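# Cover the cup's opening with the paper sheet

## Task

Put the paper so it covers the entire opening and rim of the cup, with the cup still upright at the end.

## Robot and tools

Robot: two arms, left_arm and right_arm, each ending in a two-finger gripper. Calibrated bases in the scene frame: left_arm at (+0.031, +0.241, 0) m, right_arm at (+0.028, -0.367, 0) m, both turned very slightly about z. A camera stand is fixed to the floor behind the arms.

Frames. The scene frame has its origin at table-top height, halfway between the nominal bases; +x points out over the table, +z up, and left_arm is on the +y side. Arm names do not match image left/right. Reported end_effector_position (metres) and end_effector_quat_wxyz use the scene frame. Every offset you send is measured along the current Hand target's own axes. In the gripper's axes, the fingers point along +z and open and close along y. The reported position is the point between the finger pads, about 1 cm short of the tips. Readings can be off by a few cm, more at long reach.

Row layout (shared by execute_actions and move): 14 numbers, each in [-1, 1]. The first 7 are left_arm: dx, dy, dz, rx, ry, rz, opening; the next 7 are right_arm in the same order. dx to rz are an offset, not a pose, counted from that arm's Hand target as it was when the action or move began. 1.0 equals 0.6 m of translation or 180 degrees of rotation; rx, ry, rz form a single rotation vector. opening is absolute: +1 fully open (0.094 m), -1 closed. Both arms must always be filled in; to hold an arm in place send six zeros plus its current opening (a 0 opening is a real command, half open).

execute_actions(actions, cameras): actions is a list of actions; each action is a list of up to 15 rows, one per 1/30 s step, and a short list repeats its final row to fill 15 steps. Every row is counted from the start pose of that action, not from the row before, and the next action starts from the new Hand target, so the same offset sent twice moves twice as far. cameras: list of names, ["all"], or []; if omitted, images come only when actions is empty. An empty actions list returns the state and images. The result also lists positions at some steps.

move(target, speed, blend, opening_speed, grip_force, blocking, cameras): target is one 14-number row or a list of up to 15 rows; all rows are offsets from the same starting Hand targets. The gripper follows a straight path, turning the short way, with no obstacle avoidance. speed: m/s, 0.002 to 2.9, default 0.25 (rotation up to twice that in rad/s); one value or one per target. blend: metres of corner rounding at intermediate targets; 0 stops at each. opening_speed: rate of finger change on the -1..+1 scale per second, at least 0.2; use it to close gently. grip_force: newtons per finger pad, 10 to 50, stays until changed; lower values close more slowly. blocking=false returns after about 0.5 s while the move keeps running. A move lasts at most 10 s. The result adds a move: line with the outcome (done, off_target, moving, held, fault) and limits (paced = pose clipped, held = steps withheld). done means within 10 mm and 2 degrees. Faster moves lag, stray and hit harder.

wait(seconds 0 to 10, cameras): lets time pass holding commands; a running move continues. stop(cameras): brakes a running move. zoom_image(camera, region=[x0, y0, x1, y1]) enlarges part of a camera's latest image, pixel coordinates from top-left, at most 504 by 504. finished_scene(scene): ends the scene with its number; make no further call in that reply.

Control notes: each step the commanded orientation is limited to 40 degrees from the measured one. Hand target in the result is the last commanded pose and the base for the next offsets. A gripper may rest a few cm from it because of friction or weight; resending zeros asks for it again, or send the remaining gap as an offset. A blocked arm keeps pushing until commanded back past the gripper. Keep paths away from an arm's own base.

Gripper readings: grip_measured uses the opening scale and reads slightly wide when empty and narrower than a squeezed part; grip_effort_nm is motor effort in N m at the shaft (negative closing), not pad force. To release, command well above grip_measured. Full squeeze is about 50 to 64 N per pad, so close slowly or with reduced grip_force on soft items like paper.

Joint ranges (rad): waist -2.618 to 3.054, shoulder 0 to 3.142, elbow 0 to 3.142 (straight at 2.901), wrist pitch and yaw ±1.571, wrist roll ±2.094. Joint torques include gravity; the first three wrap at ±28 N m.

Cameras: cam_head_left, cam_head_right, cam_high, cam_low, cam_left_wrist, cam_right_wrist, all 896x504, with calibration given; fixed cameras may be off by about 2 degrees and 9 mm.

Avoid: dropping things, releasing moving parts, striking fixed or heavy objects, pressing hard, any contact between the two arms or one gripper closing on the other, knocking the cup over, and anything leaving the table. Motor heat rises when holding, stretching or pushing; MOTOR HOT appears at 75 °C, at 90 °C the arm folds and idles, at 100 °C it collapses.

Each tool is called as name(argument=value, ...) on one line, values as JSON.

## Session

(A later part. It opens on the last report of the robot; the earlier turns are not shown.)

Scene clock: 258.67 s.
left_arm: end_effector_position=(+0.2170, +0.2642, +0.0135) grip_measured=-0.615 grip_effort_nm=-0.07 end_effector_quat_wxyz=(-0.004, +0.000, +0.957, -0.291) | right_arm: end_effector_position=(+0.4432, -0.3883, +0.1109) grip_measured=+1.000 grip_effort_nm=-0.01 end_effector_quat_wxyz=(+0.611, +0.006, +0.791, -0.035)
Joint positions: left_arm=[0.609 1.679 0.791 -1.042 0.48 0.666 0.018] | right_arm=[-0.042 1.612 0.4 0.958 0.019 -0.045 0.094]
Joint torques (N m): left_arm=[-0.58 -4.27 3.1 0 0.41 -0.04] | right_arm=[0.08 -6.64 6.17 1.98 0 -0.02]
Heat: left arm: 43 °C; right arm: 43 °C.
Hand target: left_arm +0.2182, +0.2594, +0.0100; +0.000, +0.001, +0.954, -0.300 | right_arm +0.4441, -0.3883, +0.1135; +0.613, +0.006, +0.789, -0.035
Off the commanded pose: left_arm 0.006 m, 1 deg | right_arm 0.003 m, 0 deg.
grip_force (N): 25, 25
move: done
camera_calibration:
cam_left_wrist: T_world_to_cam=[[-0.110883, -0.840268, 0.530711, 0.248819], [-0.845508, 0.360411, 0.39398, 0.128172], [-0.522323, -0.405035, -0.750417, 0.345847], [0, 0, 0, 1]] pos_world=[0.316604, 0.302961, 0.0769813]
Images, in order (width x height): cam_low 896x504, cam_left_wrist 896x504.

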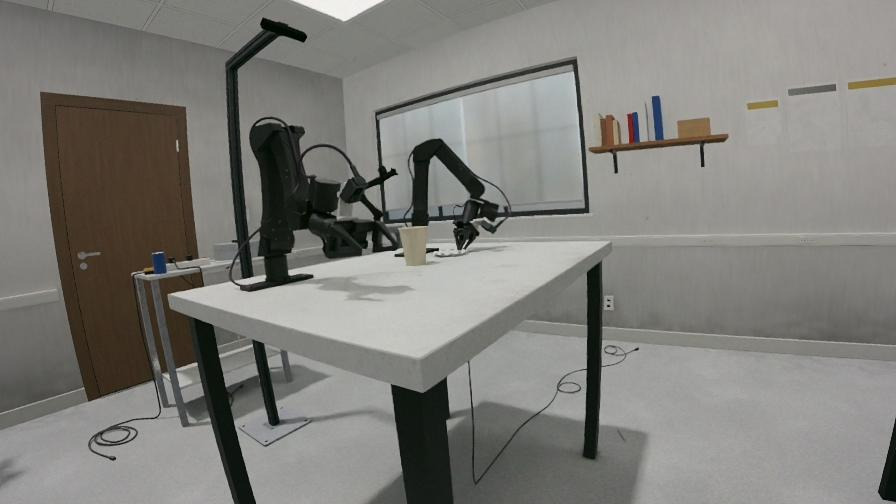

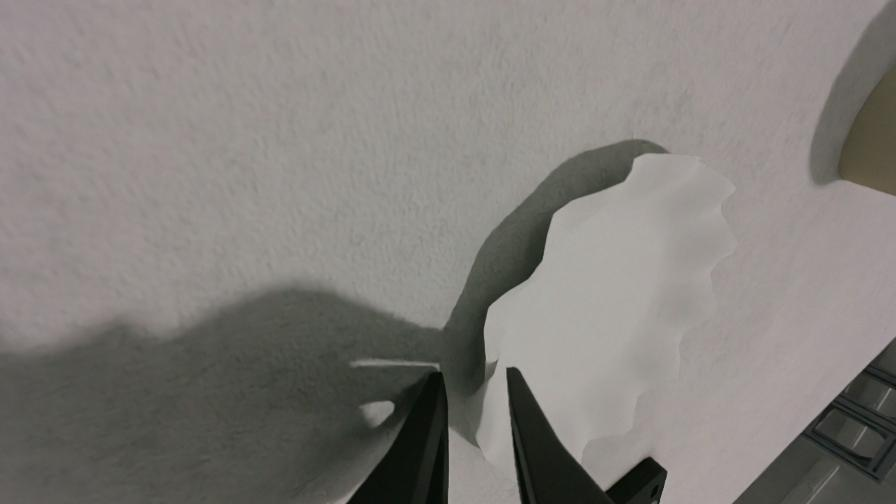

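move(target=[0, 0, 0, 0, 0, 0, -1, 0, 0, 0, 0, 0, 0, 1], speed=0.05, grip_force=25, cameras=["cam_left_wrist", "cam_low"])

zoom_image(camera="cam_left_wrist", region=[380, 280, 630, 460])

move(target=[0, -0.0477, -0.0683, 0, 0, 0, -1, 0, 0, 0, 0, 0, 0, 1], speed=0.08, cameras=["cam_left_wrist", "cam_low", "cam_high"])

zoom_image(camera="cam_low", region=[390, 190, 510, 270])

zoom_image(camera="cam_high", region=[460, 130, 580, 230])

Scene clock: 268.73 s.
left_arm: end_effector_position=(+0.2171, +0.2642, +0.0135) grip_measured=-0.995 grip_effort_nm=-0.25 end_effector_quat_wxyz=(-0.004, -0.001, +0.957, -0.291) | right_arm: end_effector_position=(+0.4432, -0.3883, +0.1109) grip_measured=+1.000 grip_effort_nm=-0.01 end_effector_quat_wxyz=(+0.611, +0.006, +0.791, -0.035)
Joint positions: left_arm=[0.609 1.679 0.791 -1.041 0.481 0.666 0] | right_arm=[-0.042 1.612 0.4 0.958 0.019 -0.045 0.094]
Joint torques (N m): left_arm=[-0.59 -4.27 3.08 -0.01 0.42 -0.03] | right_arm=[0.05 -6.65 6.17 1.98 -0.01 -0.02]
Heat: left arm: 42 °C; right arm: 43 °C.
Hand target: left_arm +0.2181, +0.2594, +0.0100; +0.000, +0.001, +0.954, -0.300 | right_arm +0.4441, -0.3883, +0.1135; +0.613, +0.006, +0.789, -0.035
Off the commanded pose: left_arm 0.006 m, 1 deg | right_arm 0.003 m, 0 deg.
grip_force (N): 25, 25
move: done
camera_calibration:
cam_left_wrist: T_world_to_cam=[[-0.11065, -0.840274, 0.53075, 0.248839], [-0.845782, 0.36006, 0.393714, 0.128433], [-0.521929, -0.405335, -0.750529, 0.345914], [0, 0, 0, 1]] pos_world=[0.316703, 0.30306, 0.076981]
Images, in order (width x height): cam_low 896x504, cam_left_wrist 896x504.

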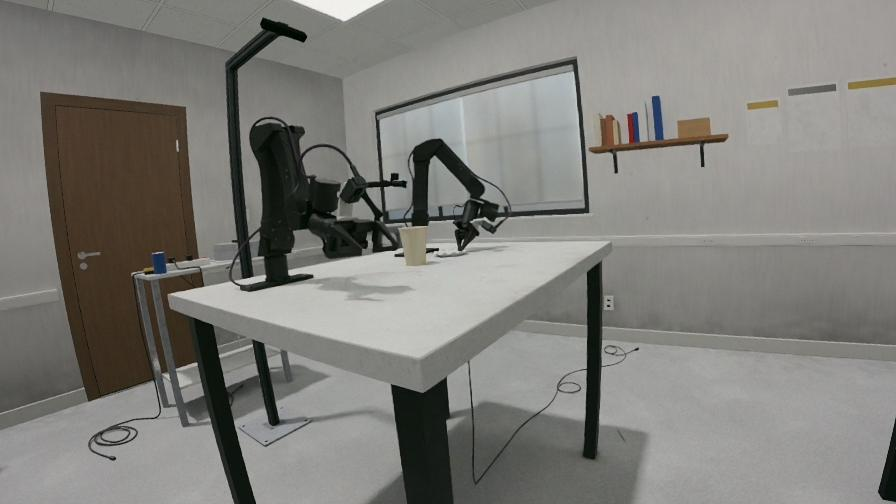

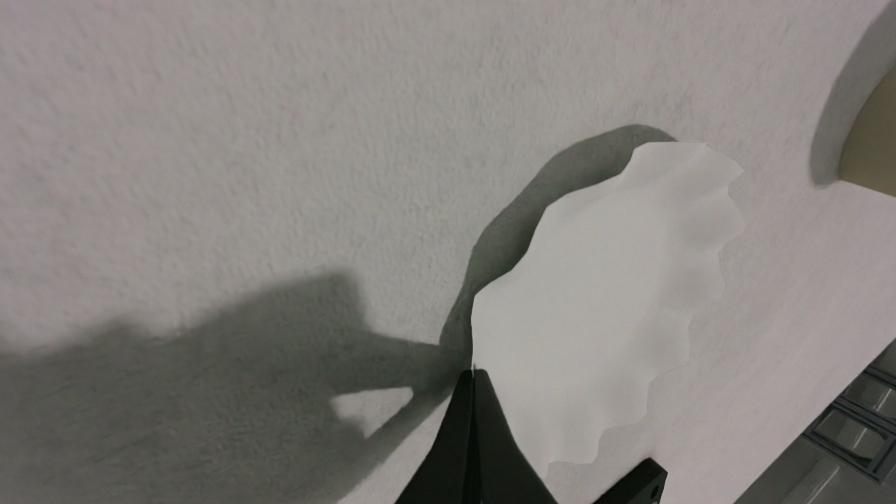

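Scaled by 2.016 from the camera's 896x504 image, which has a finer 1280x720 frame.

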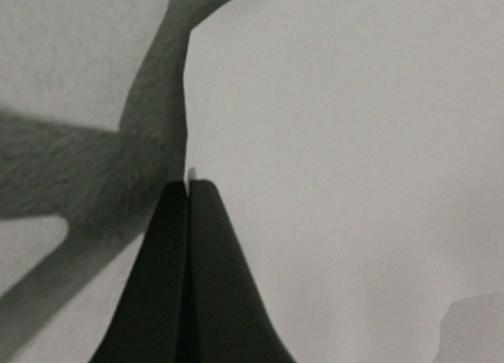

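Scene clock: 270.07 s.
left_arm: end_effector_position=(+0.2101, +0.2593, +0.0508) grip_measured=-0.995 grip_effort_nm=-0.26 end_effector_quat_wxyz=(-0.018, -0.006, +0.954, -0.300) | right_arm: end_effector_position=(+0.4432, -0.3883, +0.1109) grip_measured=+1.000 grip_effort_nm=-0.01 end_effector_quat_wxyz=(+0.611, +0.006, +0.791, -0.035)
Joint positions: left_arm=[0.609 1.594 0.861 -1.23 0.482 0.664 0] | right_arm=[-0.042 1.612 0.4 0.958 0.019 -0.045 0.094]
Joint torques (N m): left_arm=[-0.64 -6.27 7.31 -0.44 0.4 -0.01] | right_arm=[0.06 -6.65 6.17 1.98 -0.01 -0.02]
Heat: left arm: 43 °C; right arm: 43 °C.
Hand target: left_arm +0.2180, +0.2593, +0.0599; +0.000, +0.000, +0.954, -0.300 | right_arm +0.4441, -0.3883, +0.1135; +0.613, +0.006, +0.789, -0.035
Off the commanded pose: left_arm 0.012 m, 2 deg | right_arm 0.003 m, 0 deg.
grip_force (N): 25, 25
move: off_target (left_arm)
camera_calibration:
cam_left_wrist: T_world_to_cam=[[-0.093726, -0.829833, 0.550084, 0.216882], [-0.835009, 0.366416, 0.410487, 0.104819], [-0.542195, -0.420852, -0.727261, 0.37536], [0, 0, 0, 1]] pos_world=[0.31137, 0.299539, 0.110654]
Images, in order (width x height): cam_high 896x504, cam_low 896x504, cam_left_wrist 896x504.

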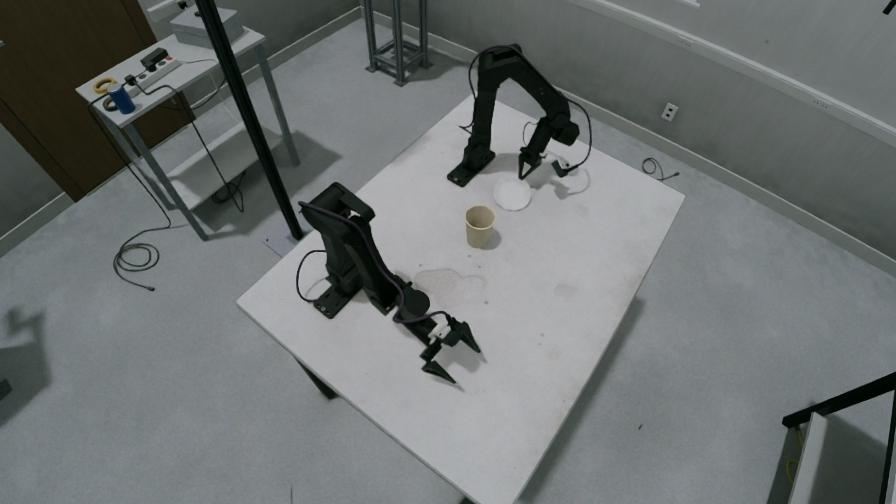

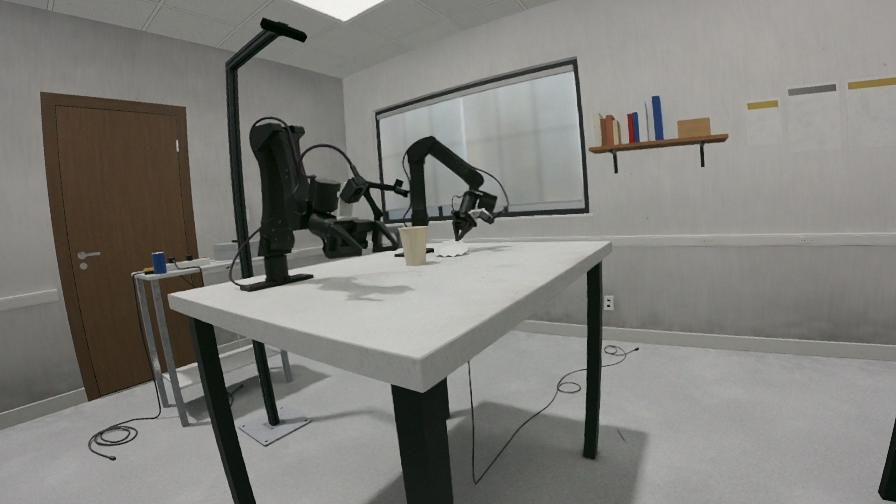

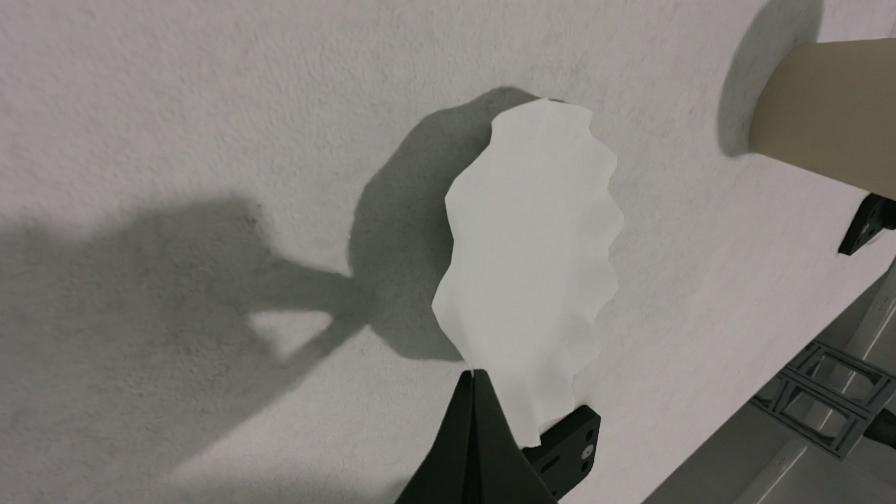

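Scaled by 4.200 from the camera's 896x504 image, which has a finer 1280x720 frame.

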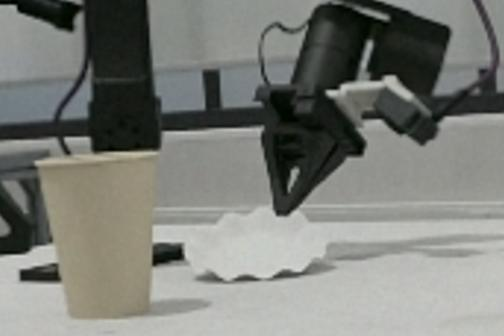

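Scaled by 4.200 from the camera's 896x504 image, which has a finer 1280x720 frame.

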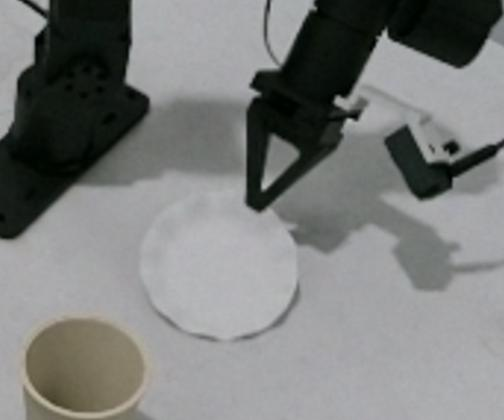

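move(target=[0, -0.1431, -0.205, 0, 0, 0, -1, 0, 0, 0, 0, 0, 0, 1], speed=0.12, cameras=["cam_left_wrist", "cam_low", "cam_high", "cam_head_left", "cam_head_right"])

zoom_image(camera="cam_low", region=[380, 160, 520, 270])

zoom_image(camera="cam_high", region=[440, 110, 590, 250])

zoom_image(camera="cam_head_right", region=[240, 200, 440, 320])

Scene clock: 277.13 s.
left_arm: end_effector_position=(+0.2174, +0.2604, +0.2017) grip_measured=-0.995 grip_effort_nm=-0.26 end_effector_quat_wxyz=(+0.134, -0.048, +0.971, -0.192) | right_arm: end_effector_position=(+0.4432, -0.3883, +0.1109) grip_measured=+1.000 grip_effort_nm=-0.01 end_effector_quat_wxyz=(+0.611, +0.006, +0.791, -0.035)
Joint positions: left_arm=[0.579 1.16 1.208 -1.562 0.469 0.435 0] | right_arm=[-0.042 1.612 0.4 0.958 0.019 -0.045 0.094]
Joint torques (N m): left_arm=[-0.61 -2.21 8.49 0.48 0.28 -0.07] | right_arm=[0.06 -6.67 6.19 1.98 -0.01 -0.02]
Heat: left arm: 43 °C; right arm: 43 °C.
Hand target: left_arm +0.2181, +0.2593, +0.2099; +0.000, +0.001, +0.954, -0.300 | right_arm +0.4441, -0.3883, +0.1135; +0.613, +0.006, +0.789, -0.035
Off the commanded pose: left_arm 0.008 m, 21 deg | right_arm 0.003 m, 0 deg.
joint sent to its limit (left arm) — joint 4 (wrist pitch), lower limit. The joint targets are off in orientation, not in position.
grip_force (N): 25, 25
move: off_target (left_arm)
camera_calibration:
cam_left_wrist: T_world_to_cam=[[-0.0600268, -0.941981, 0.330255, 0.201682], [-0.963803, 0.140795, 0.226408, 0.172441], [-0.259771, -0.30471, -0.916336, 0.436001], [0, 0, 0, 1]] pos_world=[0.291566, 0.298556, 0.293874]
Images, in order (width x height): cam_head_left 896x504, cam_head_right 896x504, cam_high 896x504, cam_low 896x504, cam_left_wrist 896x504.

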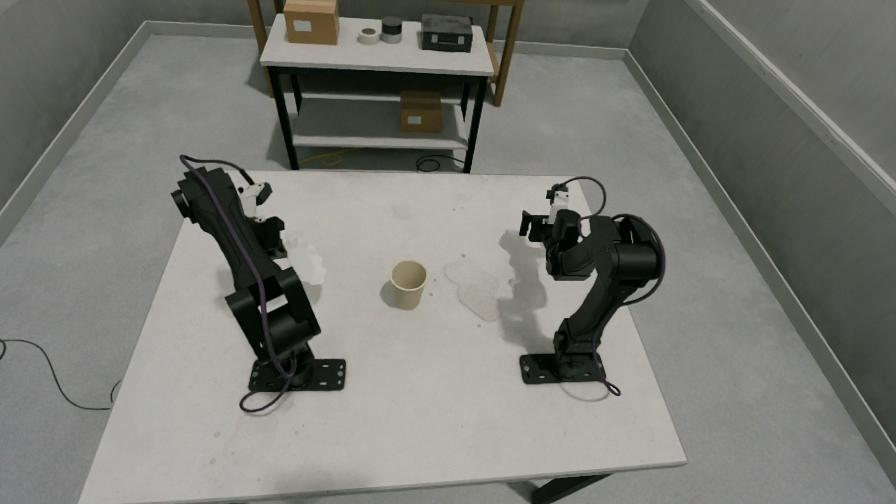

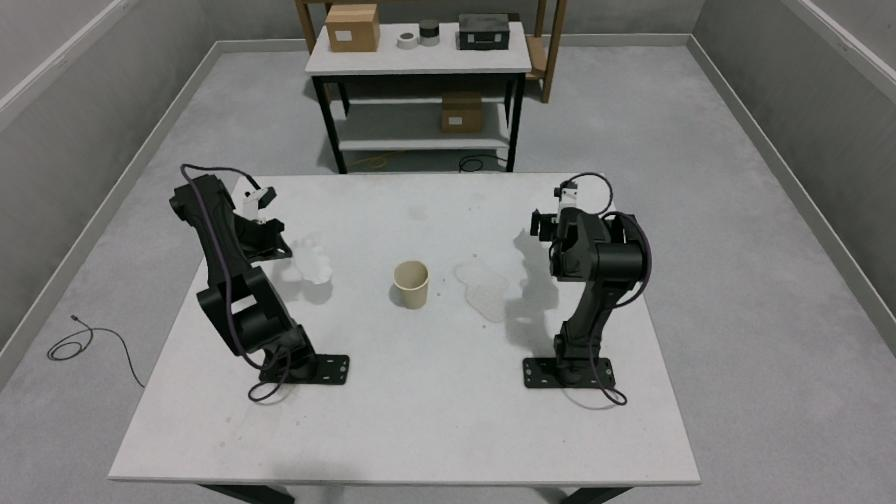

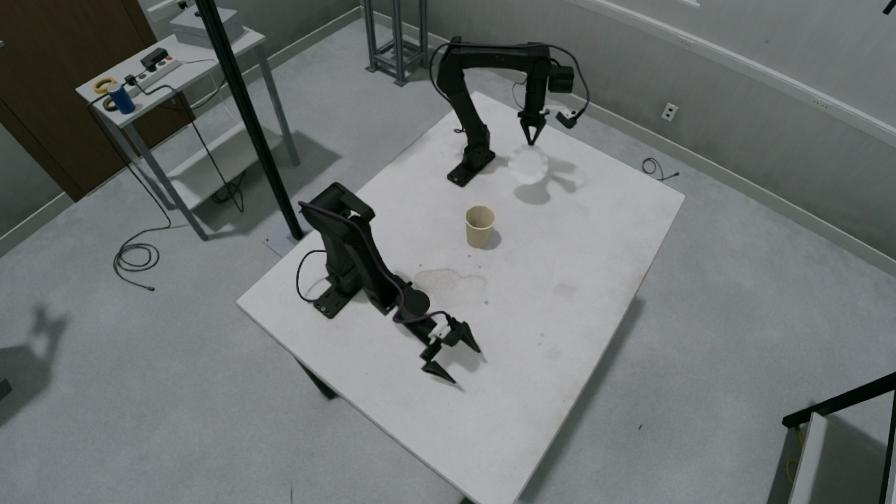

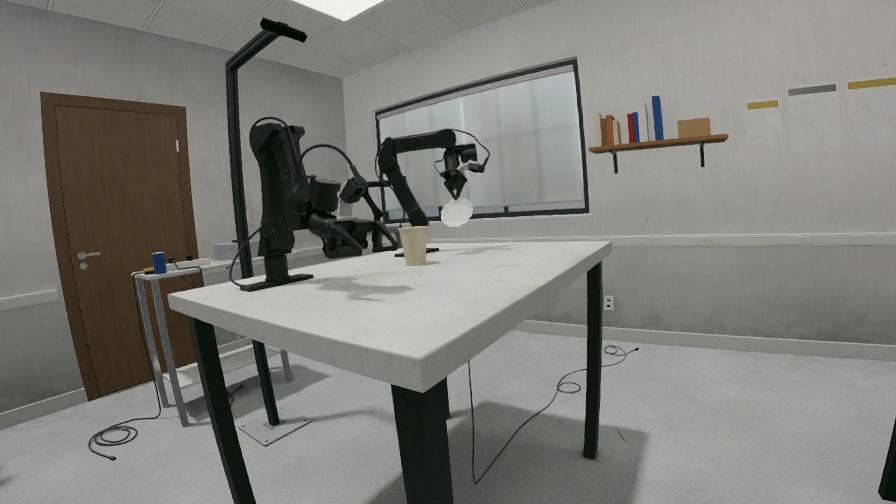

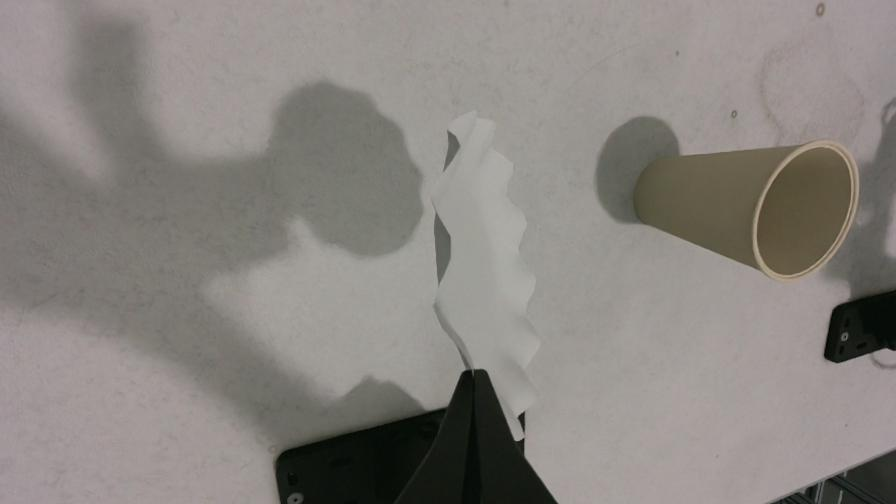

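Scaled by 3.600 from the camera's 896x504 image, which has a finer 1280x720 frame.

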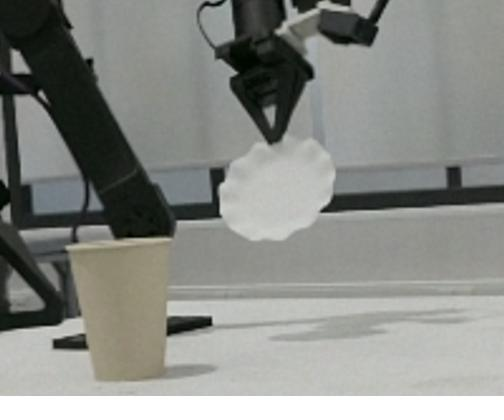

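Scaled by 3.360 from the camera's 896x504 image, which has a finer 1280x720 frame.

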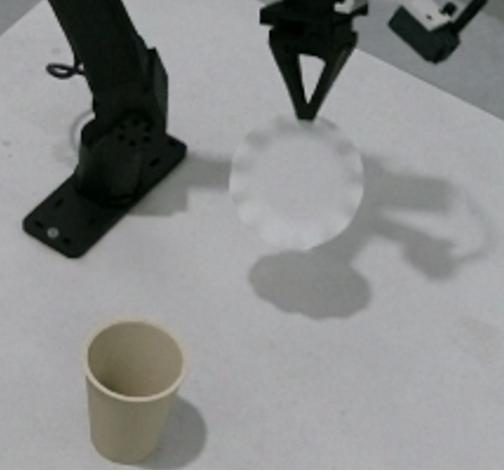

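Scaled by 2.520 from the camera's 896x504 image, which has a finer 1280x720 frame.

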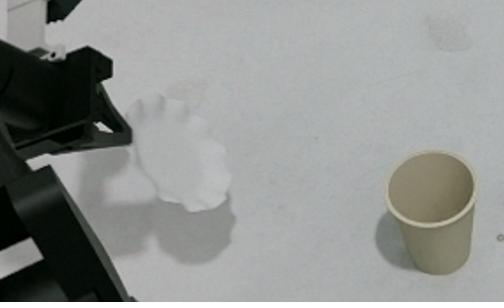

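move(target=[-0.0115, -0.2412, 0.2493, 0.2228, 0, 0, -1, 0, 0, 0, 0, 0, 0, 1], speed=0.15, cameras=["cam_left_wrist", "cam_low", "cam_high", "cam_head_left", "cam_head_right"])

zoom_image(camera="cam_low", region=[360, 170, 500, 280])

zoom_image(camera="cam_high", region=[420, 140, 570, 280])

zoom_image(camera="cam_head_right", region=[300, 200, 500, 320])

zoom_image(camera="cam_head_left", region=[300, 200, 500, 320])

Scene clock: 313.40 s.
left_arm: end_effector_position=(+0.2286, +0.0575, +0.1666) grip_measured=-0.995 grip_effort_nm=-0.25 end_effector_quat_wxyz=(-0.009, -0.012, +0.801, -0.599) | right_arm: end_effector_position=(+0.4432, -0.3883, +0.1109) grip_measured=+1.000 grip_effort_nm=-0.01 end_effector_quat_wxyz=(+0.611, +0.006, +0.791, -0.035)
Joint positions: left_arm=[-0.027 1.292 0.704 -0.787 1.279 -0.234 0] | right_arm=[-0.042 1.612 0.4 0.958 0.019 -0.045 0.094]
Joint torques (N m): left_arm=[-0.59 -4.75 4.56 0.98 0.7 0] | right_arm=[0.05 -6.65 6.16 1.98 -0.01 -0.02]
Heat: left arm: 43 °C; right arm: 43 °C.
Hand target: left_arm +0.2247, +0.0551, +0.1702; +0.000, +0.001, +0.793, -0.609 | right_arm +0.4441, -0.3883, +0.1135; +0.613, +0.006, +0.789, -0.035
Off the commanded pose: left_arm 0.006 m, 2 deg | right_arm 0.003 m, 0 deg.
grip_force (N): 25, 25
move: done
camera_calibration:
cam_left_wrist: T_world_to_cam=[[-0.083659, -0.308462, 0.947551, -0.110963], [-0.851841, 0.515547, 0.0926204, 0.194933], [-0.517076, -0.799414, -0.305891, 0.330461], [0, 0, 0, 1]] pos_world=[0.327642, 0.12945, 0.188173]
Images, in order (width x height): cam_head_left 896x504, cam_head_right 896x504, cam_high 896x504, cam_low 896x504, cam_left_wrist 896x504.

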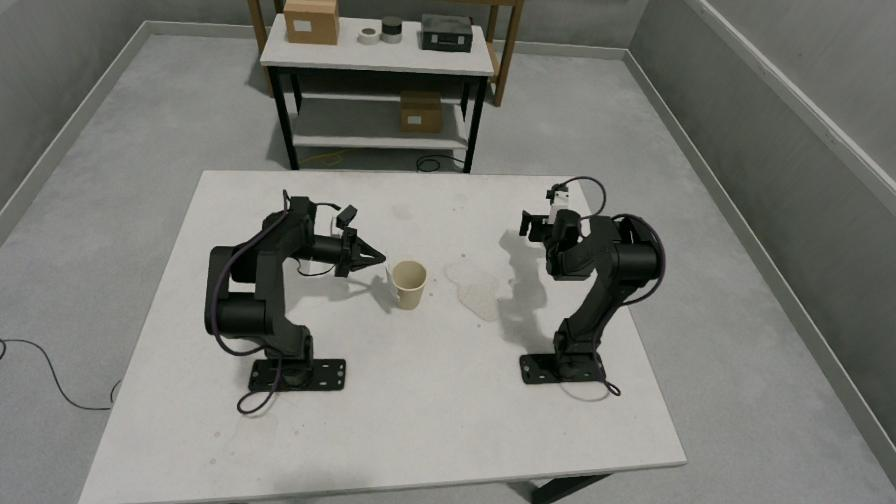

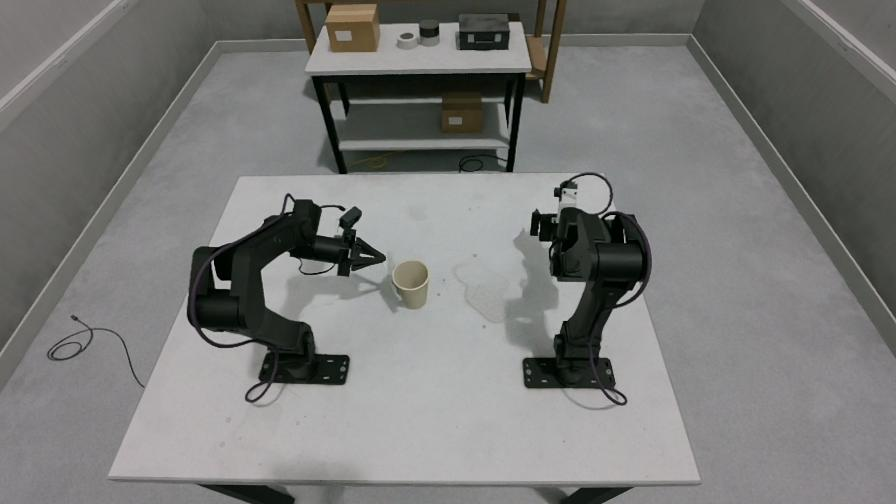

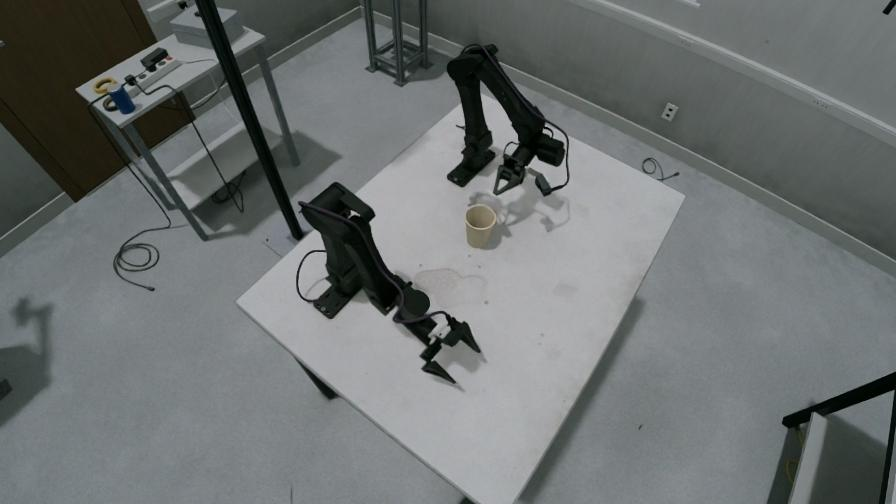

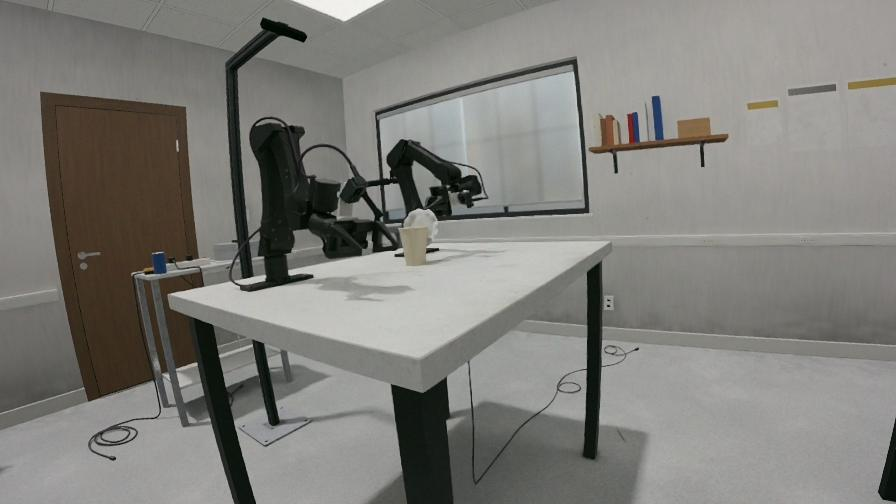

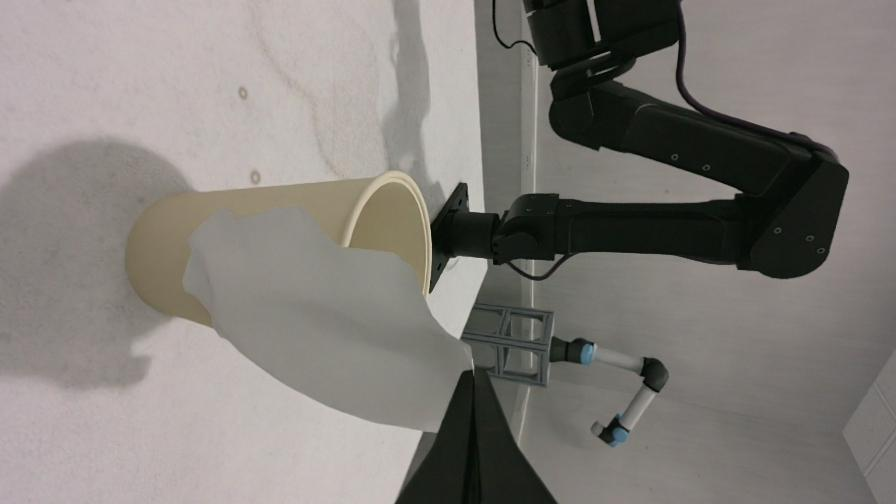

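Scaled by 3.600 from the camera's 896x504 image, which has a finer 1280x720 frame.

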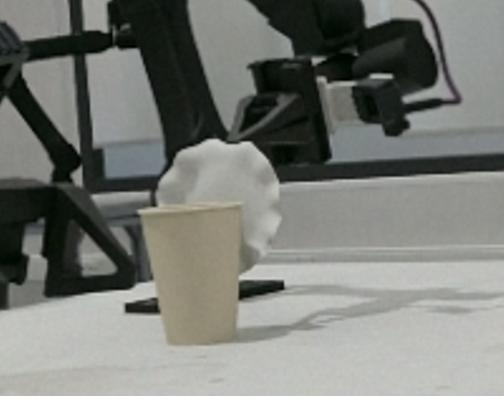

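Scaled by 3.360 from the camera's 896x504 image, which has a finer 1280x720 frame.

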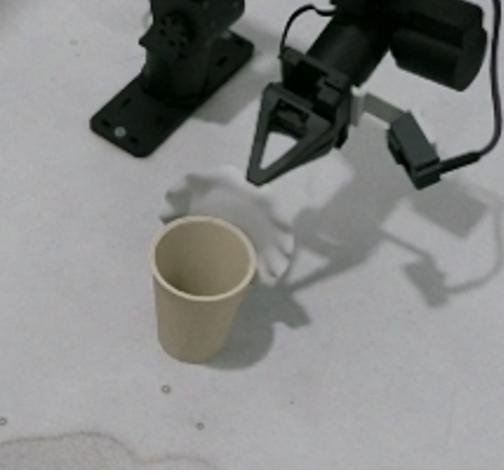

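Scaled by 2.520 from the camera's 896x504 image, which has a finer 1280x720 frame.

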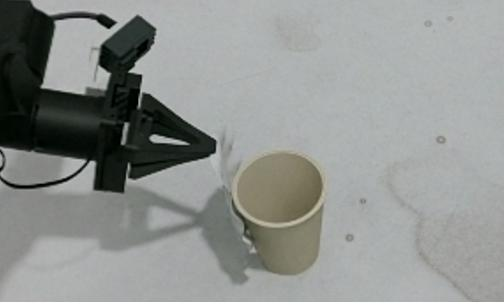

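Scaled by 2.520 from the camera's 896x504 image, which has a finer 1280x720 frame.

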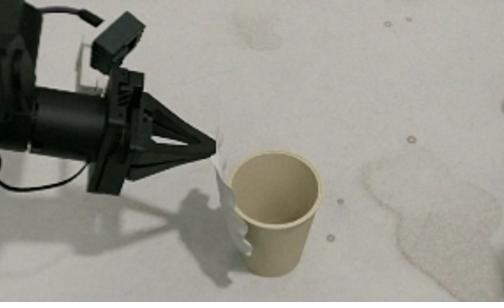

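move(target=[[0, -0.1825, -0.0919, -0.094, -0.09, -0.058, -1, 0, 0, 0, 0, 0, 0, 1], [-0.0572, -0.2398, 0.1242, -0.1875, -0.181, -0.1152, -1, 0, 0, 0, 0, 0, 0, 1]], speed=0.12, blend=0.02, cameras=["cam_left_wrist", "cam_low", "cam_high", "cam_head_left", "cam_head_right"])

zoom_image(camera="cam_low", region=[340, 130, 500, 280])

zoom_image(camera="cam_high", region=[420, 140, 570, 280])

zoom_image(camera="cam_head_right", region=[320, 180, 520, 330])

Scene clock: 382.60 s.
left_arm: end_effector_position=(+0.2578, -0.0544, +0.2826) grip_measured=-0.995 grip_effort_nm=-0.25 end_effector_quat_wxyz=(+0.104, -0.306, +0.889, -0.323) | right_arm: end_effector_position=(+0.4432, -0.3883, +0.1109) grip_measured=+1.000 grip_effort_nm=-0.01 end_effector_quat_wxyz=(+0.611, +0.006, +0.791, -0.035)
Joint positions: left_arm=[-0.882 1.416 1.566 -1.028 0.01 -1.58 0] | right_arm=[-0.042 1.612 0.4 0.958 0.019 -0.045 0.094]
Joint torques (N m): left_arm=[-0.49 -4.26 10.22 1.48 -0.14 -0.02] | right_arm=[0.06 -6.67 6.17 1.98 -0.01 -0.02]
Heat: left arm: 42 °C; right arm: 44 °C.
Hand target: left_arm +0.2589, -0.0542, +0.2899; +0.111, -0.306, +0.889, -0.323 | right_arm +0.4441, -0.3883, +0.1135; +0.613, +0.006, +0.789, -0.035
Off the commanded pose: left_arm 0.007 m, 1 deg | right_arm 0.003 m, 0 deg.
grip_force (N): 25, 25
move: done
camera_calibration:
cam_left_wrist: T_world_to_cam=[[0.394795, -0.683135, 0.61438, -0.30259], [-0.910795, -0.203088, 0.359454, 0.167472], [-0.120782, -0.701485, -0.702374, 0.30679], [0, 0, 0, 1]] pos_world=[0.309049, 0.0425104, 0.341188]
Images, in order (width x height): cam_head_left 896x504, cam_head_right 896x504, cam_high 896x504, cam_low 896x504, cam_left_wrist 896x504.

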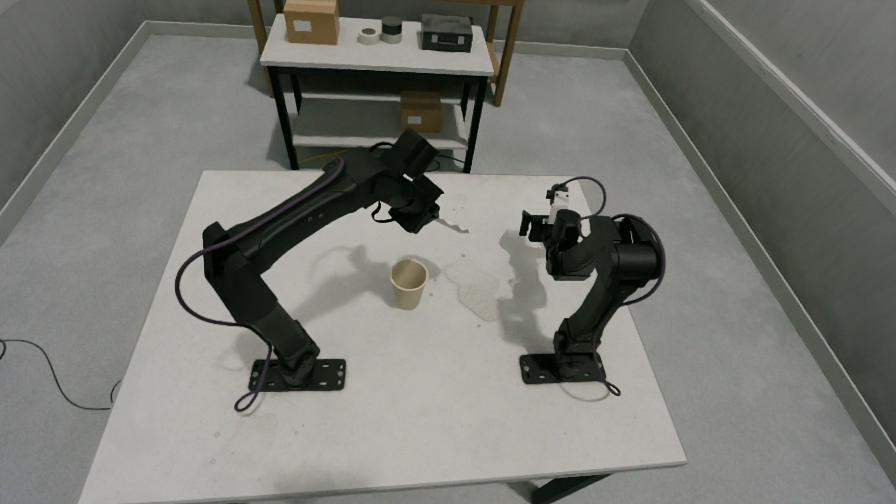

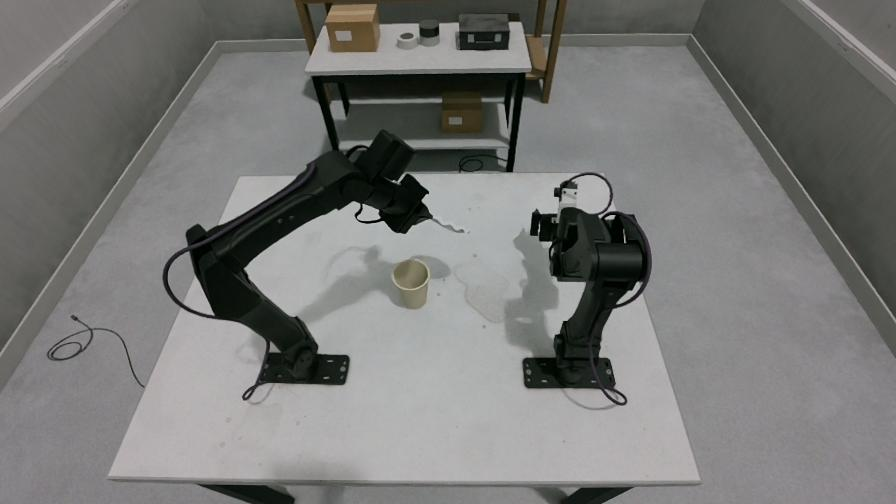

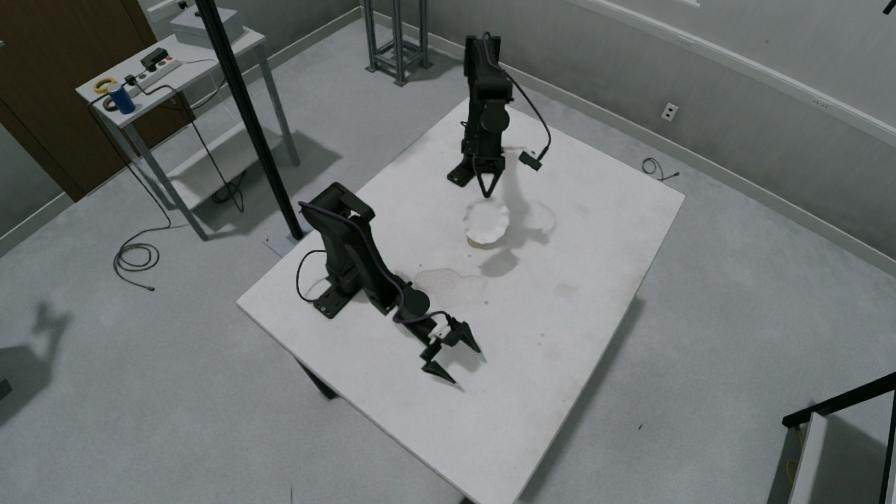

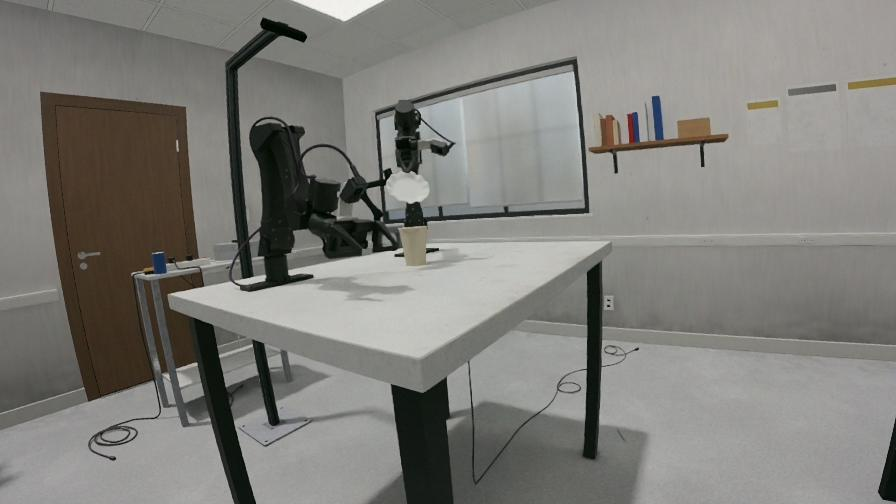

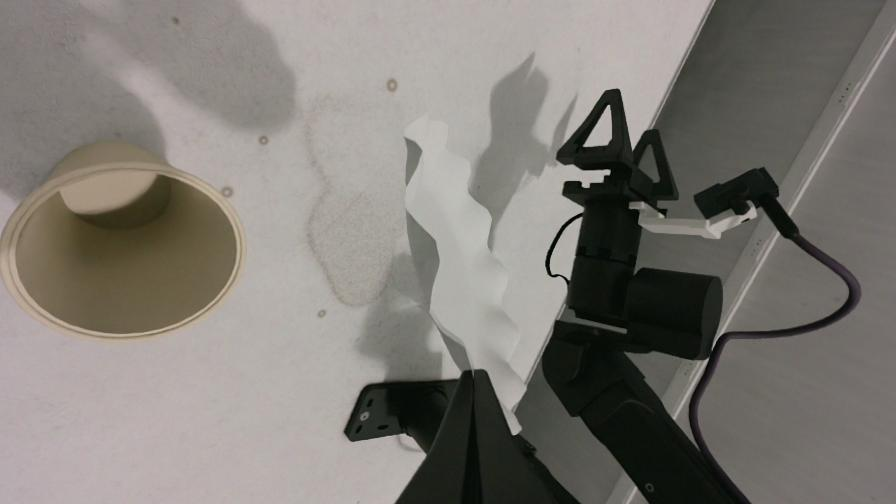

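Scaled by 3.150 from the camera's 896x504 image, which has a finer 1280x720 frame.

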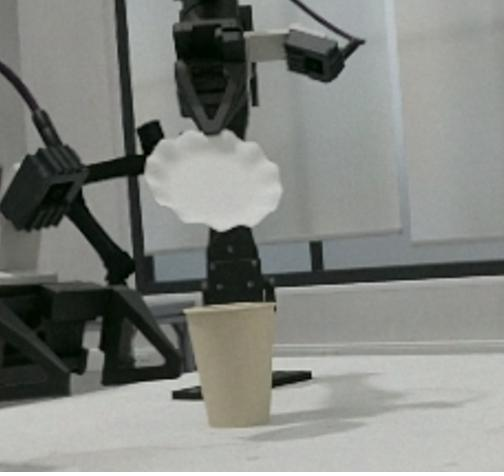

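Scaled by 3.360 from the camera's 896x504 image, which has a finer 1280x720 frame.

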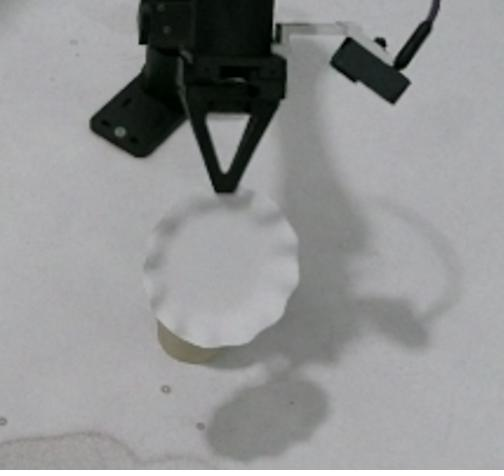

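Scaled by 2.520 from the camera's 896x504 image, which has a finer 1280x720 frame.

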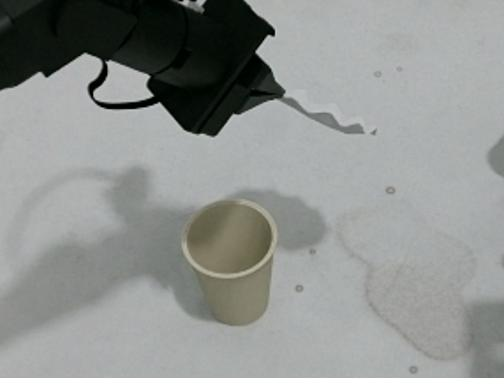

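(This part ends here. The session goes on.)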